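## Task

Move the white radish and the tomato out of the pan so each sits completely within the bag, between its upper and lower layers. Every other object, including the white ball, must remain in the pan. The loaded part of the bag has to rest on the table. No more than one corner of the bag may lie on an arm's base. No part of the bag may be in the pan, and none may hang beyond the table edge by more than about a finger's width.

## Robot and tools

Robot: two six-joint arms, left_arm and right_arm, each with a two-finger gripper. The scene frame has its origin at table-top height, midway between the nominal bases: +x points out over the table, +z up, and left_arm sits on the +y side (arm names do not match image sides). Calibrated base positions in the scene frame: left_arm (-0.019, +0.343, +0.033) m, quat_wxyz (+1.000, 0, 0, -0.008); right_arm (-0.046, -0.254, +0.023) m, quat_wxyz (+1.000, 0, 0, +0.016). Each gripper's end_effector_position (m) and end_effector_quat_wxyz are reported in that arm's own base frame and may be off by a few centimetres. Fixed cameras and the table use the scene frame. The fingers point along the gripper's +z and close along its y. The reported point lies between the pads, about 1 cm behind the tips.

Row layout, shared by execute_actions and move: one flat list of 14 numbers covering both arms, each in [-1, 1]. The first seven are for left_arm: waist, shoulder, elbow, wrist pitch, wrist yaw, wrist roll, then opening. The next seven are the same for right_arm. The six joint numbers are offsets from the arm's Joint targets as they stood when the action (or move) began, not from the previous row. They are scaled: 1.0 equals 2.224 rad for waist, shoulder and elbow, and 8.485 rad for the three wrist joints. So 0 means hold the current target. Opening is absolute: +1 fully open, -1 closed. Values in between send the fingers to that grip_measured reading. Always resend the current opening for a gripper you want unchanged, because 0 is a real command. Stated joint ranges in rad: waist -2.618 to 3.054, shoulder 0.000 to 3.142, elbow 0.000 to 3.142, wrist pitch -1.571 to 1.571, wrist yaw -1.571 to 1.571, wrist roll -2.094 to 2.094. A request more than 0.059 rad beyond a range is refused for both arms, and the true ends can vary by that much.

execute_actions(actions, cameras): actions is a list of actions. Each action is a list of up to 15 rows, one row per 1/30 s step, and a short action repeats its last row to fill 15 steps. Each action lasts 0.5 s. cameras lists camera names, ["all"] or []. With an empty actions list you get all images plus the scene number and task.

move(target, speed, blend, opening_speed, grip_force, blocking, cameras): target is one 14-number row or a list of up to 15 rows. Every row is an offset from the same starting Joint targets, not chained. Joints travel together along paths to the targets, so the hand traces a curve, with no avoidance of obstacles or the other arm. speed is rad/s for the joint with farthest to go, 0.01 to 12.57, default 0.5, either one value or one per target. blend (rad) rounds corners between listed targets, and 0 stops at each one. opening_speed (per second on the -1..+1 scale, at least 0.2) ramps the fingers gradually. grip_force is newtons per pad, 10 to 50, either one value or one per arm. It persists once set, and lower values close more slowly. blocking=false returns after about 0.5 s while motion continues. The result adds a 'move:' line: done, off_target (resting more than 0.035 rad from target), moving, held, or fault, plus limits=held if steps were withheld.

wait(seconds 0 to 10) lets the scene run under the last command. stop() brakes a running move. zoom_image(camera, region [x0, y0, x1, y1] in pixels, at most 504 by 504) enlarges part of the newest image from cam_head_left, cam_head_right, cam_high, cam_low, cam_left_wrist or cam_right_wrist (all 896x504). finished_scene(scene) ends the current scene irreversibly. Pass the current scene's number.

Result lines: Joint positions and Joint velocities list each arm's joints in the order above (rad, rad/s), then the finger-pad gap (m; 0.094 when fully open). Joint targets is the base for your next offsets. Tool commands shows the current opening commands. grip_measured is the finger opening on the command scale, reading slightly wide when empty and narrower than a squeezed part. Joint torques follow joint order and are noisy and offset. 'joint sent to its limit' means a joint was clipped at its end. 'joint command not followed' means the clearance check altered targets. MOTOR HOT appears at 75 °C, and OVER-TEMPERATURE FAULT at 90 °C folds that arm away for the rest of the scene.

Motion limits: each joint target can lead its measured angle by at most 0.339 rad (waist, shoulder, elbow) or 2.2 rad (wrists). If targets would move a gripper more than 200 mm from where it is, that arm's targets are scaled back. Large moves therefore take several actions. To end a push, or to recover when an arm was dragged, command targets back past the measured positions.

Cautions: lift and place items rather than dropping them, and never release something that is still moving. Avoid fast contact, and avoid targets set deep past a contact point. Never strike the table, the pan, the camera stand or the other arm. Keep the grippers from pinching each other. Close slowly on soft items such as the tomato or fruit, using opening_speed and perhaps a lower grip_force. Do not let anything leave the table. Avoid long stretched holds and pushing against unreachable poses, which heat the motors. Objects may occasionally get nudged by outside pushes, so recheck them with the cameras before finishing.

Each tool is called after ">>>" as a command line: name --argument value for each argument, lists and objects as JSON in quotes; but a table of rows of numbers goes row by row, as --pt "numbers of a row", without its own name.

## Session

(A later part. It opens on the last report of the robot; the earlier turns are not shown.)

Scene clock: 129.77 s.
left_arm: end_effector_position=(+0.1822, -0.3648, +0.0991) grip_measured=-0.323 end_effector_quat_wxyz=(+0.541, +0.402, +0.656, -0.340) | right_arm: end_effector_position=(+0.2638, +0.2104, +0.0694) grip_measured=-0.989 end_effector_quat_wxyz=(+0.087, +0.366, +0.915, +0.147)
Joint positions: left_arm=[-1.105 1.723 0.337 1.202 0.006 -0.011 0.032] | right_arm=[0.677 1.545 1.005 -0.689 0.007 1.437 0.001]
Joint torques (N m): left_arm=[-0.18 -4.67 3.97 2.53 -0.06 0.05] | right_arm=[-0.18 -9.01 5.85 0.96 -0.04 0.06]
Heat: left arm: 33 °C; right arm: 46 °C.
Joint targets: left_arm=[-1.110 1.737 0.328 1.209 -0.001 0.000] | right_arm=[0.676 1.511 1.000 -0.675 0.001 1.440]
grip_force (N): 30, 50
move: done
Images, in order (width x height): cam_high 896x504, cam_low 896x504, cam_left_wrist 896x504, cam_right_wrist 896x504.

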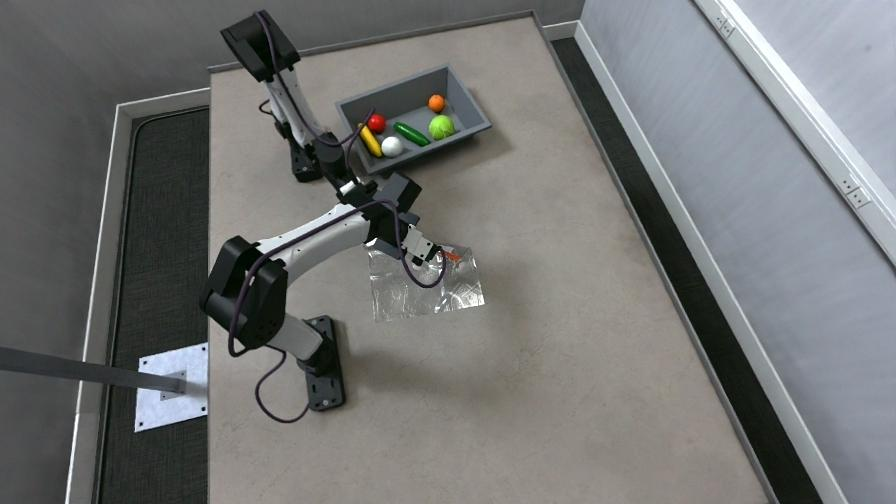

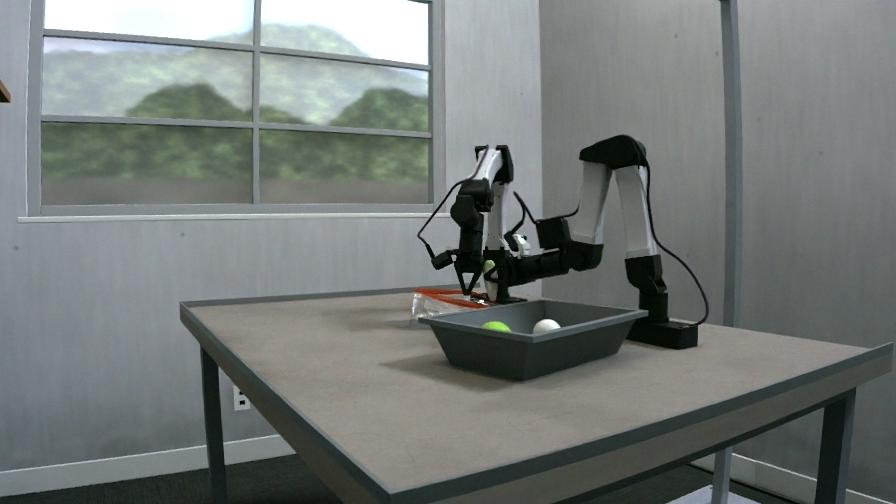

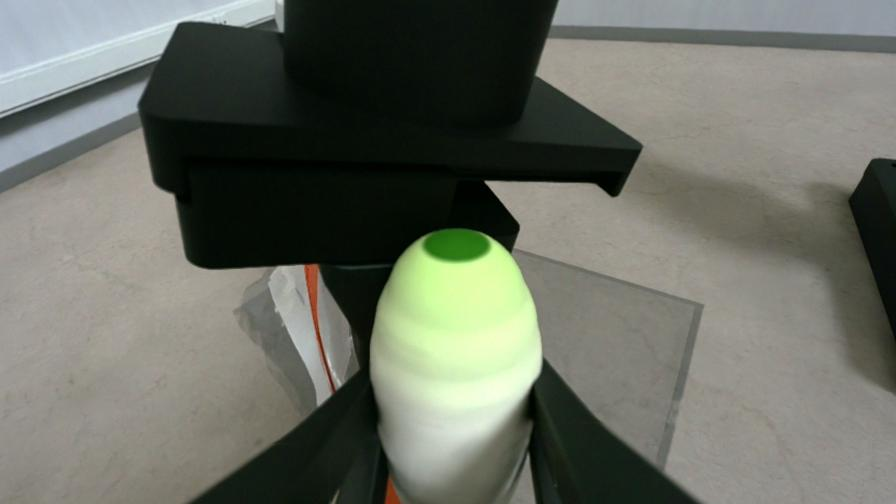

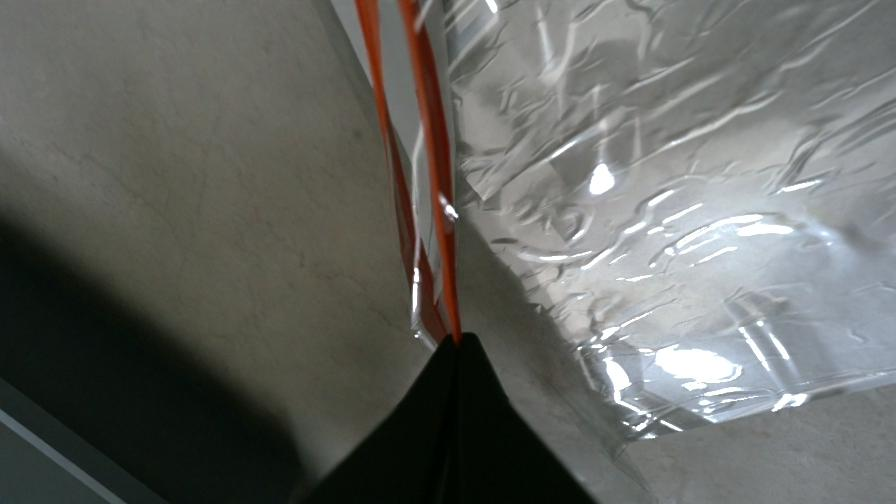

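>>> move --pt "0 -0.0553 0.0092 -0.0170 0 0 -0.5 0 0 0 0 0 0 -1" --pt "0.05 -0.3388 0.0108 -0.1153 0 0 -0.5 0 0 0 0 0 0 -1" --speed '[0.3,0.6]' --blend '[0.05,0]'

>>> move --target '[0,0,0,0,0,0,-0.5,0,0.1484,0.0099,0.0464,0,0,-1]' --speed 0.25 --cameras '["cam_left_wrist","cam_right_wrist","cam_low","cam_head_right"]'

>>> zoom_image --camera "cam_low" --region '[370, 230, 540, 340]'

>>> zoom_image --camera "cam_head_right" --region '[320, 230, 480, 370]'

Scene clock: 134.43 s.
left_arm: end_effector_position=(+0.1781, -0.2826, +0.1341) grip_measured=-0.323 end_effector_quat_wxyz=(+0.478, +0.400, +0.734, -0.269) | right_arm: end_effector_position=(+0.2638, +0.2104, +0.0694) grip_measured=-0.989 end_effector_quat_wxyz=(+0.087, +0.366, +0.915, +0.147)
Joint positions: left_arm=[-1.005 0.992 0.337 0.246 0.006 -0.011 0.032] | right_arm=[0.677 1.545 1.005 -0.689 0.007 1.437 0.001]
Joint torques (N m): left_arm=[0.69 -2.89 9.62 2.2 -0.06 0.04] | right_arm=[-0.12 -9.02 5.87 0.96 -0.04 0.06]
Heat: left arm: 33 °C; right arm: 45 °C.
Joint targets: left_arm=[-0.999 0.983 0.352 0.231 -0.001 0.000] | right_arm=[0.676 1.511 1.000 -0.675 0.001 1.440]
grip_force (N): 30, 50
move: done

Scene clock: 136.63 s.
left_arm: end_effector_position=(+0.1780, -0.2825, +0.1340) grip_measured=-0.323 end_effector_quat_wxyz=(+0.478, +0.400, +0.734, -0.269) | right_arm: end_effector_position=(+0.3169, +0.2531, +0.0063) grip_measured=-0.989 end_effector_quat_wxyz=(+0.113, +0.362, +0.905, +0.192)
Joint positions: left_arm=[-1.005 0.992 0.337 0.246 0.006 -0.011 0.032] | right_arm=[0.677 1.829 1.005 -0.298 0.007 1.437 0.001]
Joint torques (N m): left_arm=[0.76 -2.88 9.65 2.21 -0.06 0.04] | right_arm=[-0.13 -6.97 7.45 1.15 -0.04 0.05]
Heat: left arm: 33 °C; right arm: 44 °C.
Joint targets: left_arm=[-0.999 0.983 0.352 0.231 -0.001 0.000] | right_arm=[0.676 1.841 1.022 -0.281 0.001 1.440]
grip_force (N): 30, 50
move: done
Images, in order (width x height): cam_head_right 896x504, cam_low 896x504, cam_left_wrist 896x504, cam_right_wrist 896x504.

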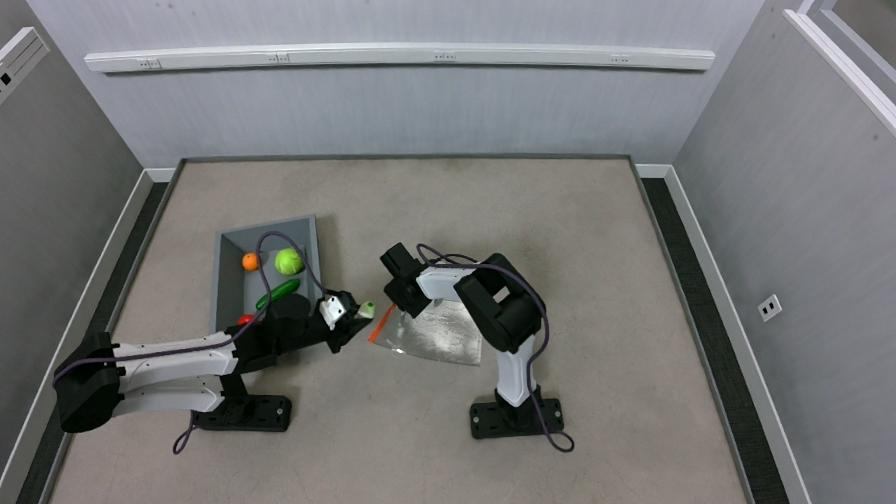

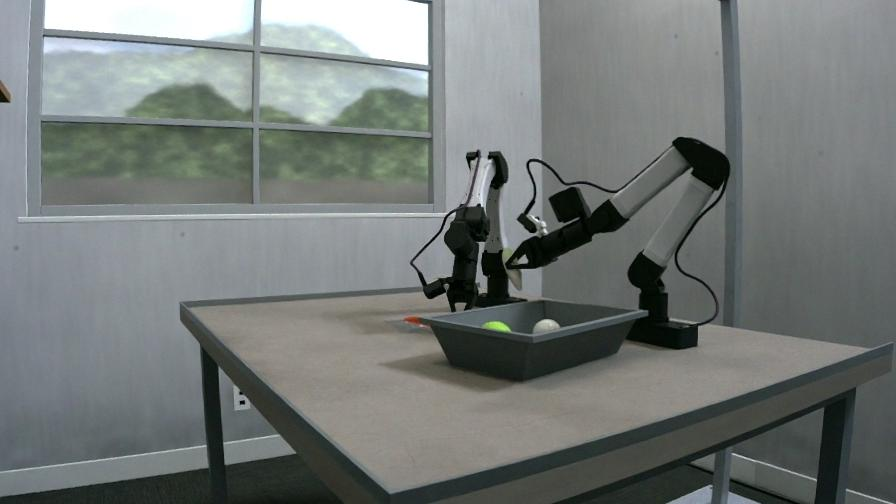

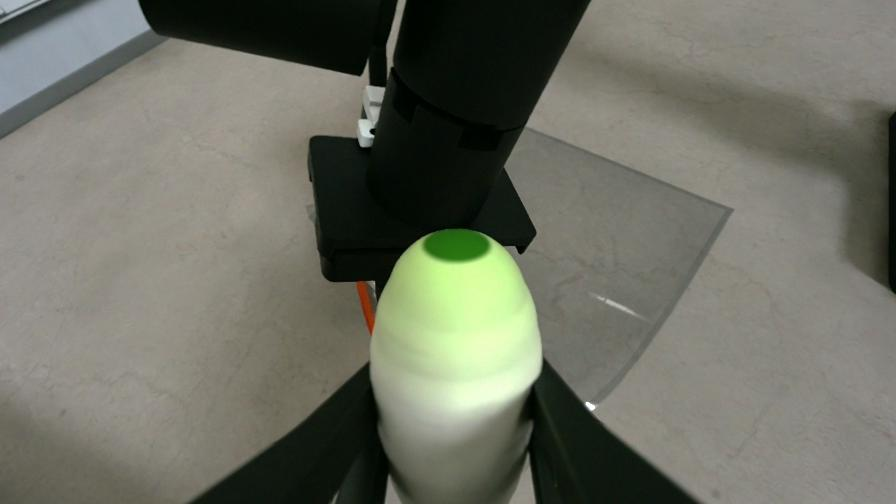

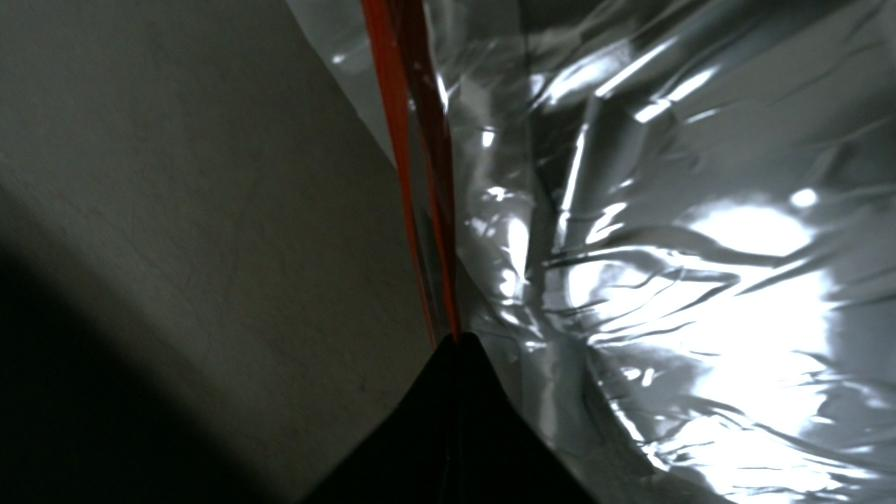

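Scaled by 2.965 from the camera's 896x504 image, which has a finer 1280x720 frame.

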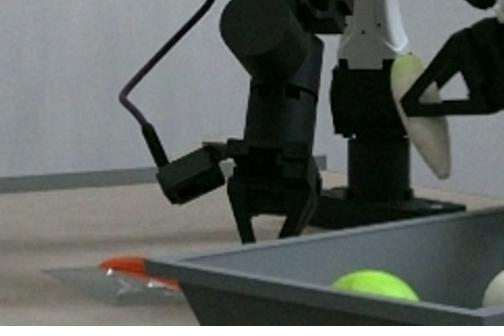

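Scaled by 3.150 from the camera's 896x504 image, which has a finer 1280x720 frame.

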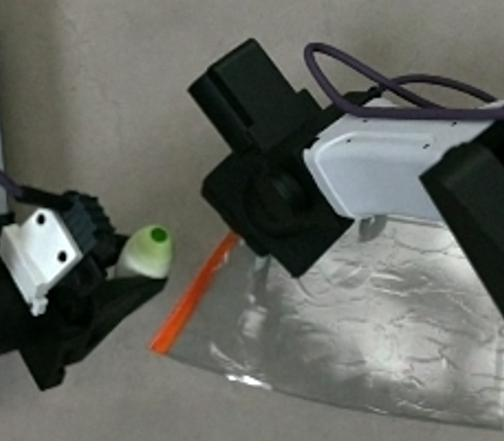

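>>> move --pt "0 0 0 0 0 0 -0.5 0 0.0369 0.0120 0.0183 0 0 -1" --pt "0 0 0 0 0 0 -0.5 0 -0.1308 -0.1076 0.0224 0 0 -1" --speed 0.25 --cameras '["cam_left_wrist","cam_right_wrist","cam_low","cam_head_right"]'

>>> zoom_image --camera "cam_low" --region '[370, 230, 540, 340]'

>>> zoom_image --camera "cam_head_right" --region '[320, 230, 480, 370]'

Scene clock: 140.33 s.
left_arm: end_effector_position=(+0.1780, -0.2825, +0.1340) grip_measured=-0.323 end_effector_quat_wxyz=(+0.478, +0.400, +0.734, -0.269) | right_arm: end_effector_position=(+0.3054, +0.2439, +0.0495) grip_measured=-0.989 end_effector_quat_wxyz=(+0.164, +0.352, +0.877, +0.283)
Joint positions: left_arm=[-1.005 0.992 0.337 0.246 0.006 -0.011 0.032] | right_arm=[0.677 1.583 0.788 -0.11 0.007 1.437 0.001]
Joint torques (N m): left_arm=[0.72 -2.84 9.65 2.21 -0.06 0.03] | right_arm=[-0.13 -9.2 5.74 1.45 -0.05 0.04]
Heat: left arm: 34 °C; right arm: 44 °C.
Joint targets: left_arm=[-0.999 0.983 0.352 0.231 -0.001 0.000] | right_arm=[0.676 1.550 0.783 -0.091 0.001 1.440]
grip_force (N): 30, 50
move: done
Images, in order (width x height): cam_head_right 896x504, cam_low 896x504, cam_left_wrist 896x504, cam_right_wrist 896x504.

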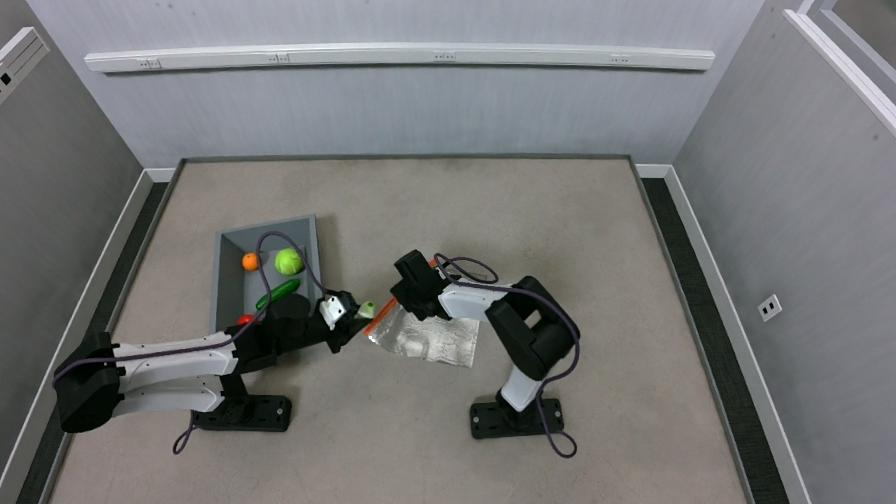

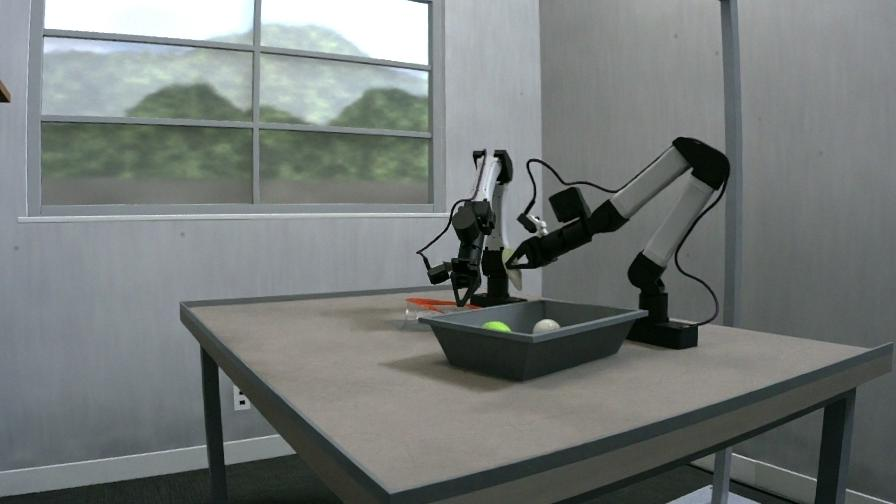

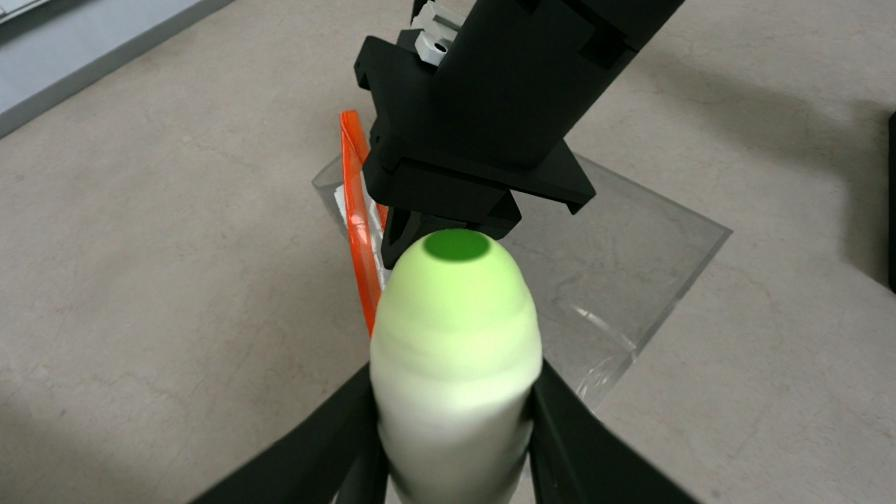

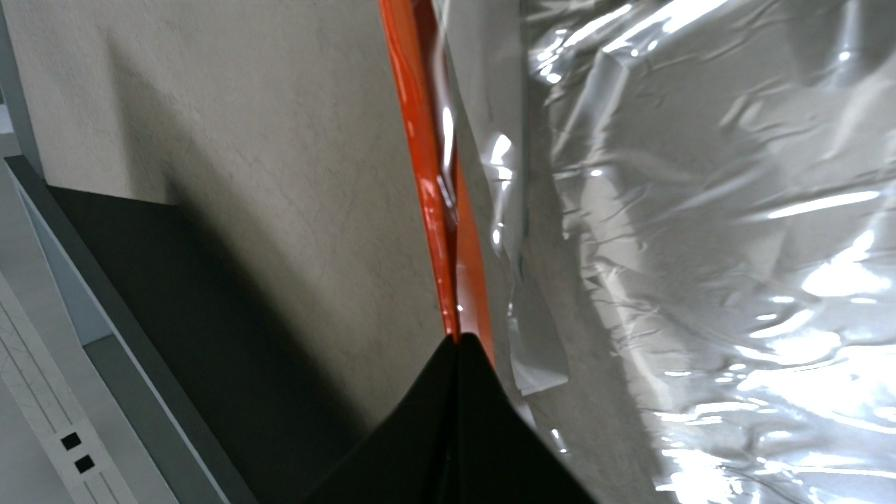

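Scaled by 2.965 from the camera's 896x504 image, which has a finer 1280x720 frame.

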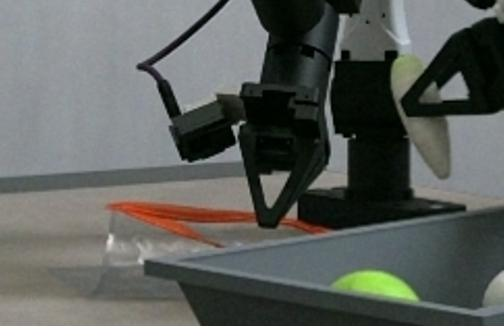

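Scaled by 3.150 from the camera's 896x504 image, which has a finer 1280x720 frame.

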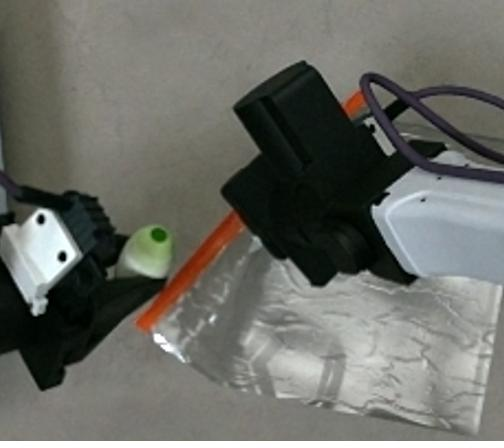

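>>> move --pt "0.2221 0.5935 0.8020 -0.1926 0 0 -0.5 0 0 0 0 0 0 -1" --pt "0.2221 0.6067 0.6812 -0.1575 0 0 -0.5 0 0 0 0 0 0 -1" --speed '[0.8,0.3]' --cameras '["cam_left_wrist","cam_low","cam_head_right"]'

Scene clock: 146.77 s.
left_arm: end_effector_position=(+0.3940, -0.2183, +0.0108) grip_measured=-0.323 end_effector_quat_wxyz=(+0.008, +0.244, +0.970, -0.005) | right_arm: end_effector_position=(+0.3055, +0.2440, +0.0496) grip_measured=-0.989 end_effector_quat_wxyz=(+0.164, +0.352, +0.877, +0.283)
Joint positions: left_arm=[-0.504 2.313 1.877 -1.116 0.006 -0.011 0.032] | right_arm=[0.677 1.583 0.788 -0.109 0.007 1.437 0.001]
Joint torques (N m): left_arm=[0.12 -10.66 5.98 0.55 -0.05 0.06] | right_arm=[-0.13 -9.2 5.75 1.5 -0.05 0.04]
Heat: left arm: 34 °C; right arm: 43 °C.
Joint targets: left_arm=[-0.505 2.333 1.867 -1.105 -0.001 0.000] | right_arm=[0.676 1.550 0.783 -0.091 0.001 1.440]
grip_force (N): 30, 50
move: done
Images, in order (width x height): cam_head_right 896x504, cam_low 896x504, cam_left_wrist 896x504.

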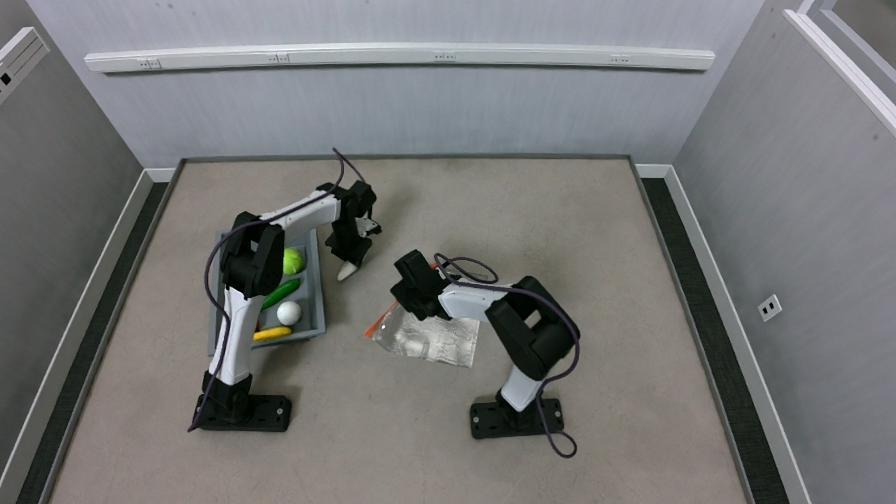

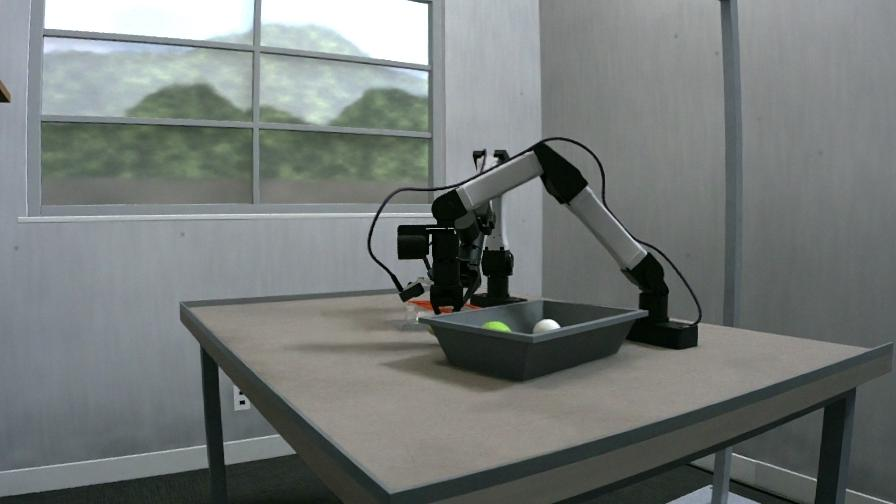

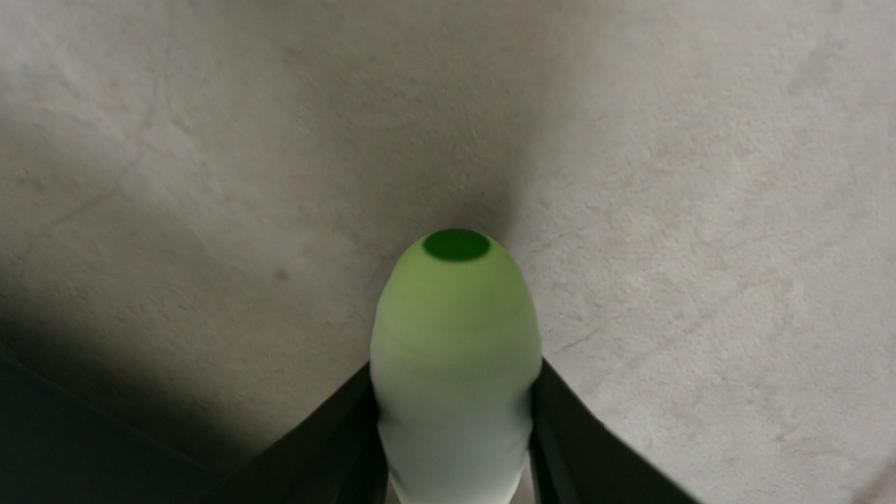

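>>> move --target '[0,0.0090,-0.0192,0.0074,0,0,-0.5,0,0,0,0,0,0,-1]' --speed 0.1 --cameras '["cam_left_wrist","cam_head_right"]'

>>> zoom_image --camera "cam_head_right" --region '[310, 210, 430, 310]'

Scene clock: 148.00 s.
left_arm: end_effector_position=(+0.3940, -0.2183, -0.0064) grip_measured=-0.323 end_effector_quat_wxyz=(+0.008, +0.244, +0.970, -0.005) | right_arm: end_effector_position=(+0.3055, +0.2440, +0.0496) grip_measured=-0.989 end_effector_quat_wxyz=(+0.164, +0.352, +0.877, +0.283)
Joint positions: left_arm=[-0.504 2.33 1.835 -1.058 0.006 -0.011 0.032] | right_arm=[0.677 1.583 0.788 -0.109 0.007 1.437 0.001]
Joint torques (N m): left_arm=[0.12 -10.47 5.71 0.62 -0.05 0.05] | right_arm=[-0.13 -9.2 5.75 1.5 -0.05 0.04]
Heat: left arm: 34 °C; right arm: 43 °C.
Joint targets: left_arm=[-0.505 2.353 1.824 -1.042 -0.001 0.000] | right_arm=[0.676 1.550 0.783 -0.091 0.001 1.440]
grip_force (N): 30, 50
move: done
Images, in order (width x height): cam_head_right 896x504, cam_left_wrist 896x504.

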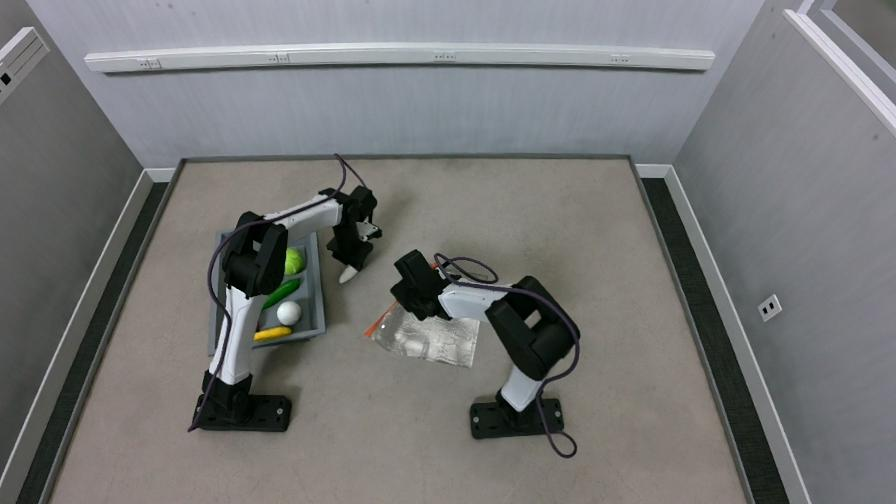

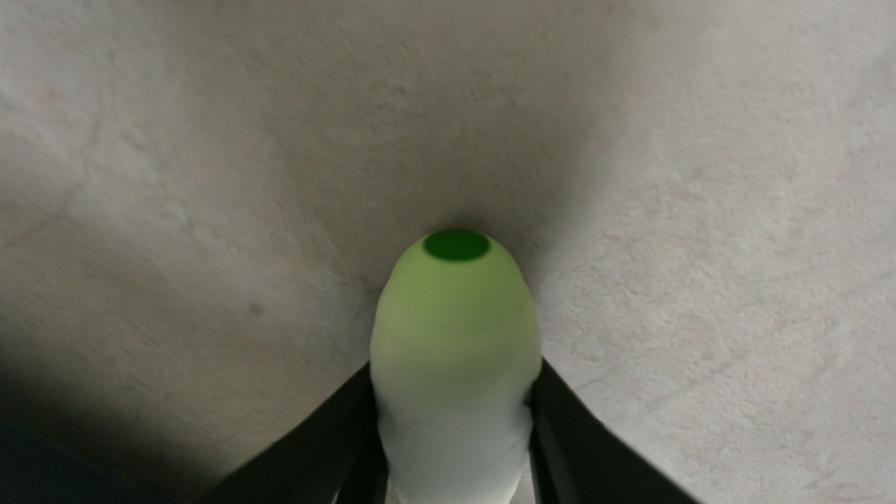

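Scaled by 4.200 from the camera's 896x504 image, which has a finer 1280x720 frame.

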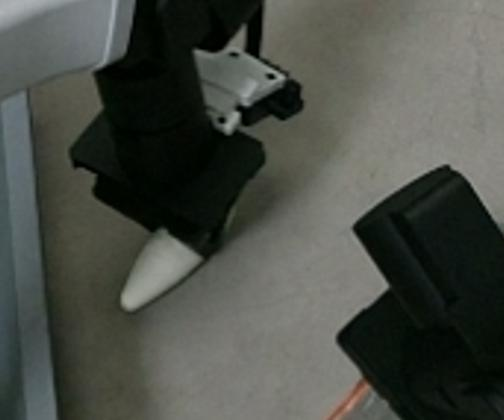

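>>> move --pt "0 0.0030 -0.0066 0.0026 0 0 -0.5 0 0 0 0 0 0 -1" --pt "0 0.0030 -0.0066 0.0026 0 0 0.1 0 0 0 0 0 0 -1" --pt "0 -0.0136 0.1142 -0.0340 0 0 0.1 0 0 0 0 0 0 -1" --speed '[0.1,0.1,0.3]' --opening_speed 0.6 --cameras '["cam_left_wrist","cam_head_right"]'

>>> zoom_image --camera "cam_head_right" --region '[310, 210, 430, 310]'

Scene clock: 151.90 s.
left_arm: end_effector_position=(+0.3927, -0.2176, +0.0470) grip_measured=+0.098 end_effector_quat_wxyz=(-0.012, +0.244, +0.970, +0.000) | right_arm: end_effector_position=(+0.3055, +0.2440, +0.0496) grip_measured=-0.989 end_effector_quat_wxyz=(+0.164, +0.352, +0.877, +0.283)
Joint positions: left_arm=[-0.504 2.336 2.06 -1.319 0.006 -0.011 0.052] | right_arm=[0.677 1.583 0.788 -0.109 0.007 1.437 0.001]
Joint torques (N m): left_arm=[0.12 -13.45 8.7 0.23 -0.05 0.06] | right_arm=[-0.13 -9.2 5.74 1.5 -0.05 0.04]
Heat: left arm: 34 °C; right arm: 43 °C.
Joint targets: left_arm=[-0.505 2.322 2.078 -1.331 -0.001 0.000] | right_arm=[0.676 1.550 0.783 -0.091 0.001 1.440]
grip_force (N): 30, 50
move: done
Images, in order (width x height): cam_head_right 896x504, cam_left_wrist 896x504.

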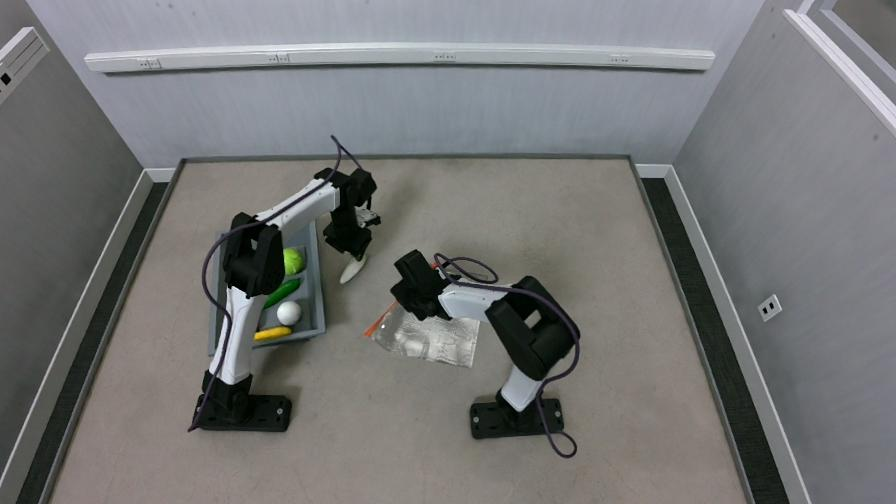

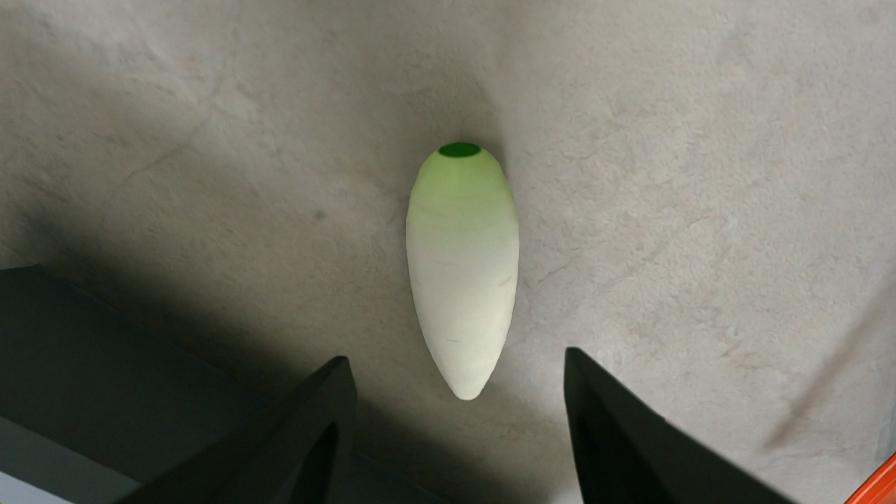

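Scaled by 4.200 from the camera's 896x504 image, which has a finer 1280x720 frame.

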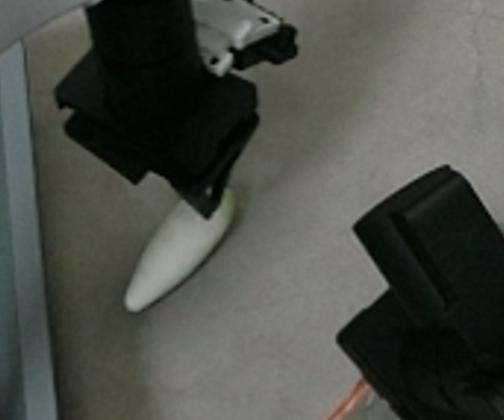

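>>> move --pt "0 -0.3169 -0.6030 0.1604 0 0 0.1 0 0 0 0 0 0 -1" --pt "0 -0.1964 -0.5781 0.1855 0 0 0.1 0 0 0 0 0 0 -1" --speed '[0.6,0.2]' --cameras '["cam_left_wrist","cam_low"]'

>>> zoom_image --camera "cam_low" --region '[380, 230, 540, 340]'

Scene clock: 157.43 s.
left_arm: end_effector_position=(+0.3895, -0.2192, +0.0164) grip_measured=+0.098 end_effector_quat_wxyz=(+0.384, +0.233, +0.887, -0.101) | right_arm: end_effector_position=(+0.3055, +0.2440, +0.0496) grip_measured=-0.989 end_effector_quat_wxyz=(+0.164, +0.352, +0.877, +0.283)
Joint positions: left_arm=[-0.512 1.843 0.799 0.291 0.001 0.001 0.052] | right_arm=[0.677 1.583 0.788 -0.109 0.007 1.437 0.001]
Joint torques (N m): left_arm=[0.79 -4.85 5.79 1.48 -0.01 -0.07] | right_arm=[-0.13 -9.17 5.74 1.5 -0.05 0.04]
Heat: left arm: 34 °C; right arm: 42 °C.
Joint targets: left_arm=[-0.505 1.885 0.793 0.243 -0.001 0.000] | right_arm=[0.676 1.550 0.783 -0.091 0.001 1.440]
grip_force (N): 30, 50
move: off_target (left_arm); left_arm: the wrist pitch is farthest, 0.048 rad from its target
Images, in order (width x height): cam_low 896x504, cam_left_wrist 896x504.

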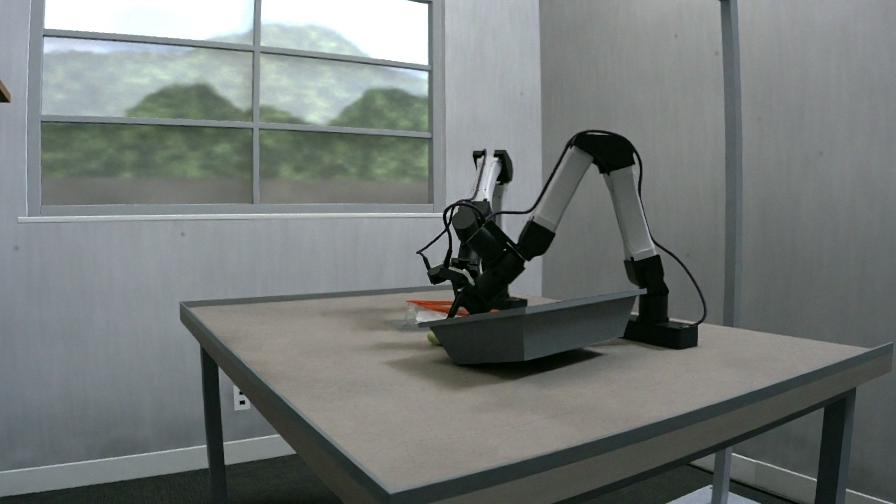

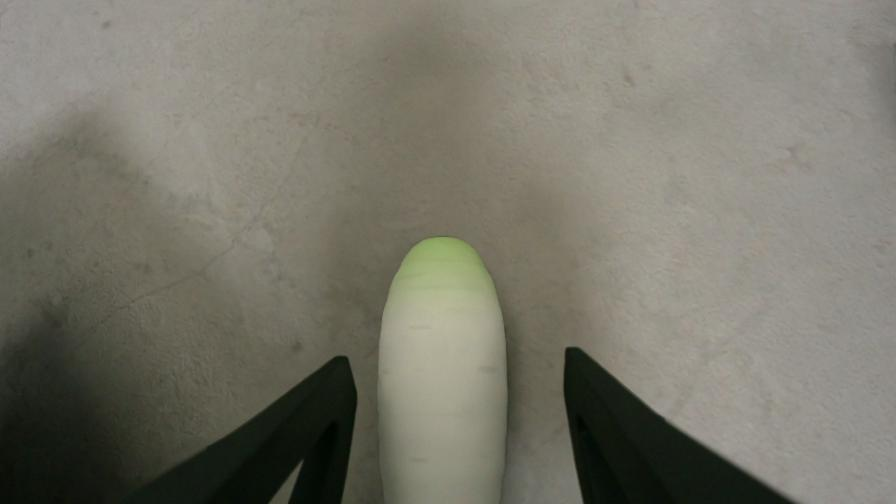

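Scaled by 3.150 from the camera's 896x504 image, which has a finer 1280x720 frame.

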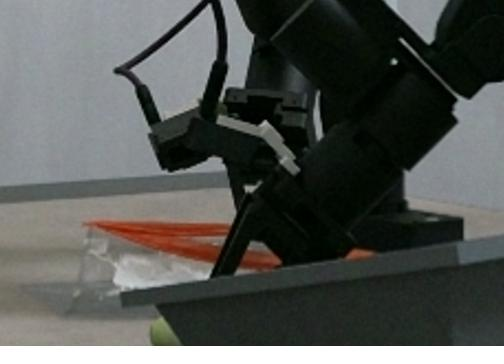

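>>> move --pt "0 -0.1205 -0.0249 -0.0251 0 0 0.1 0 0 0 0 0 0 -1" --speed '[0.12]' --cameras '["all"]'

Scene clock: 160.30 s.
left_arm: end_effector_position=(+0.3536, -0.1965, +0.0394) grip_measured=+0.098 end_effector_quat_wxyz=(+0.346, +0.236, +0.904, -0.088) | right_arm: end_effector_position=(+0.3055, +0.2440, +0.0496) grip_measured=-0.989 end_effector_quat_wxyz=(+0.164, +0.352, +0.877, +0.283)
Joint positions: left_arm=[-0.509 1.64 0.75 0.05 -0.003 0.003 0.052] | right_arm=[0.677 1.583 0.788 -0.109 0.007 1.437 0.001]
Joint torques (N m): left_arm=[0.49 -8.58 5.72 1.68 0.02 -0.07] | right_arm=[-0.12 -9.2 5.75 1.5 -0.05 0.04]
Heat: left arm: 34 °C; right arm: 42 °C.
Joint targets: left_arm=[-0.505 1.617 0.737 0.030 -0.001 0.000] | right_arm=[0.676 1.550 0.783 -0.091 0.001 1.440]
grip_force (N): 30, 50
move: done

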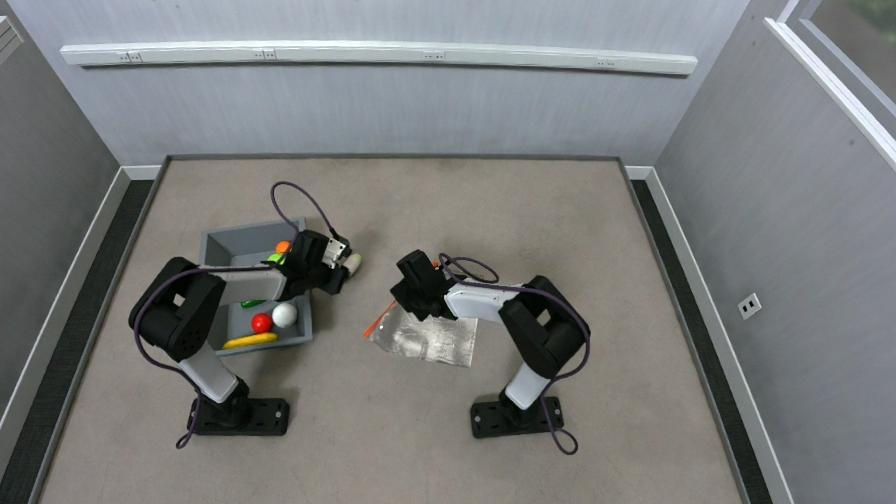

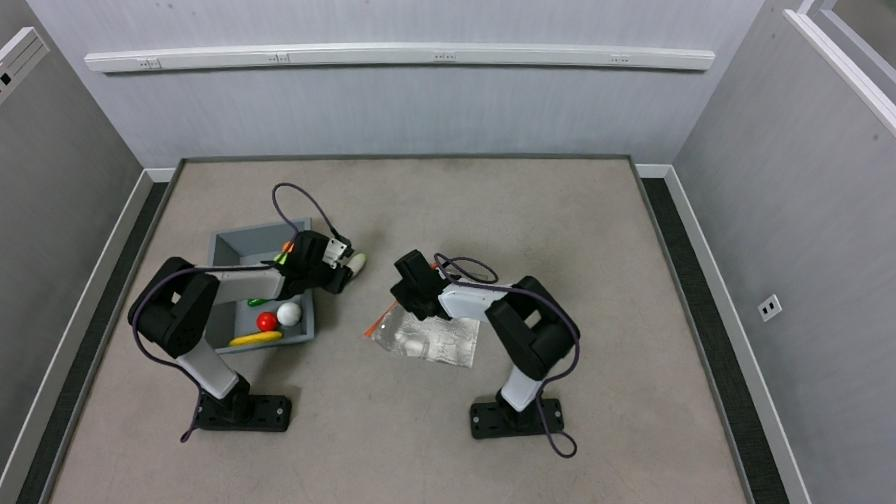

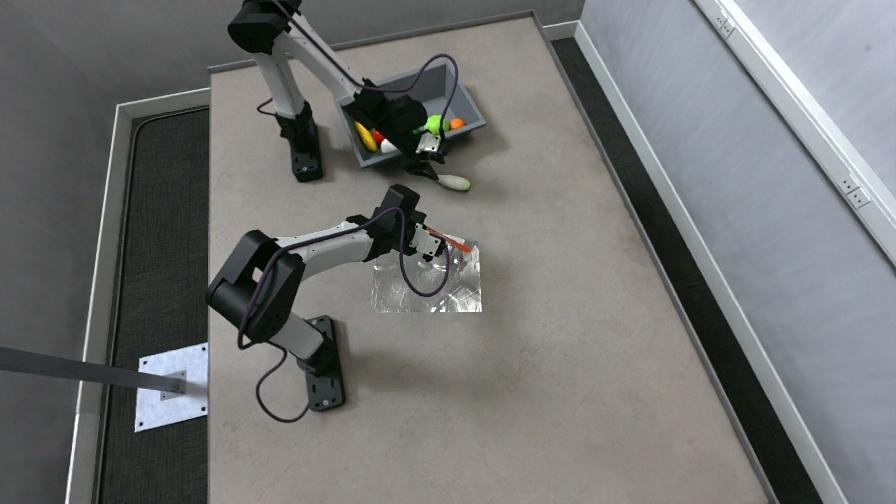

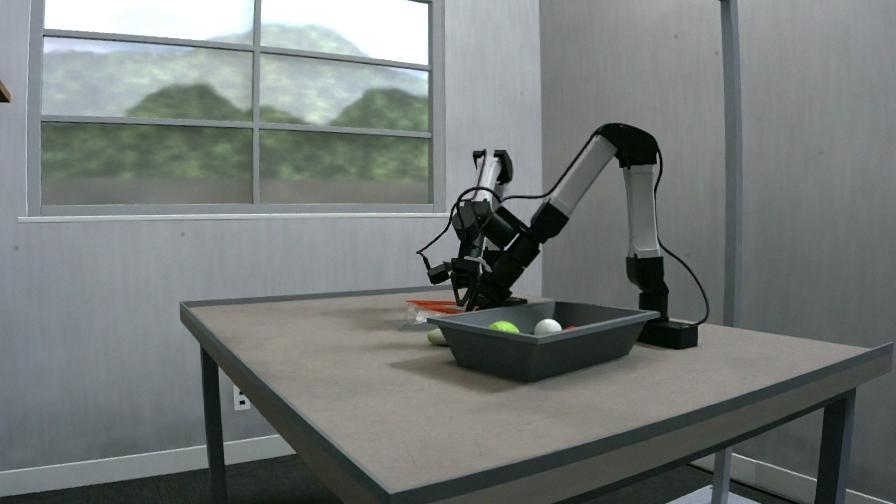

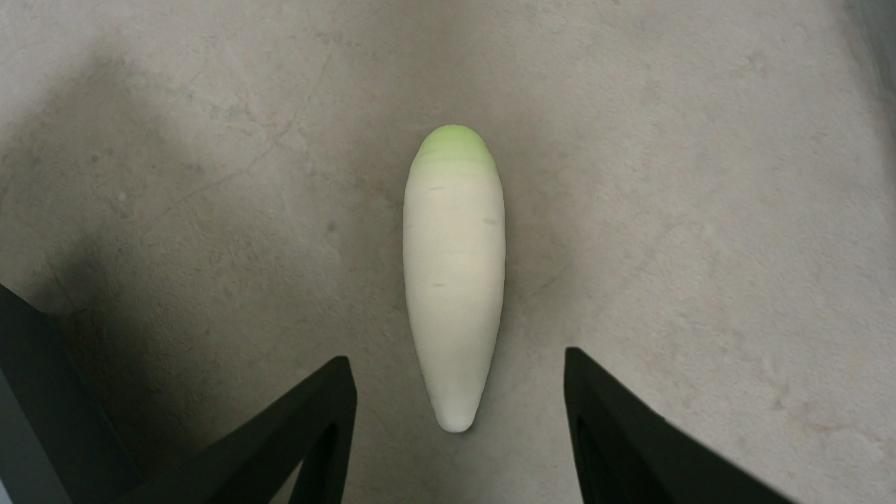

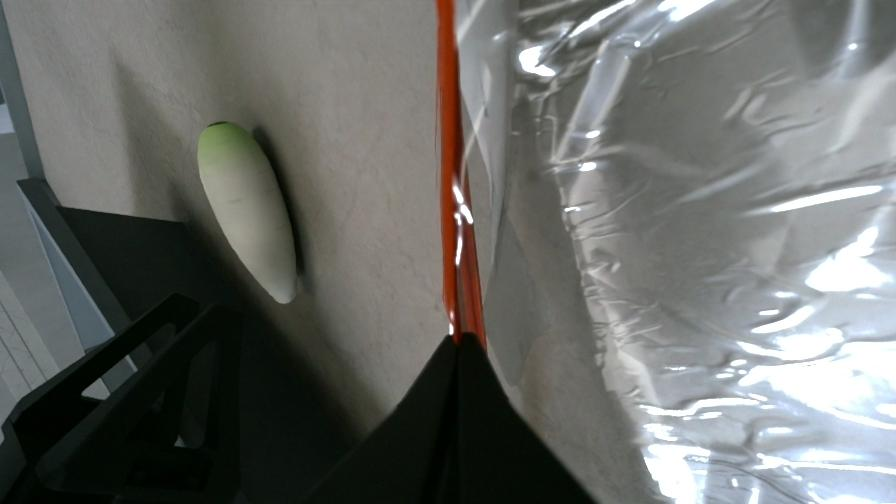

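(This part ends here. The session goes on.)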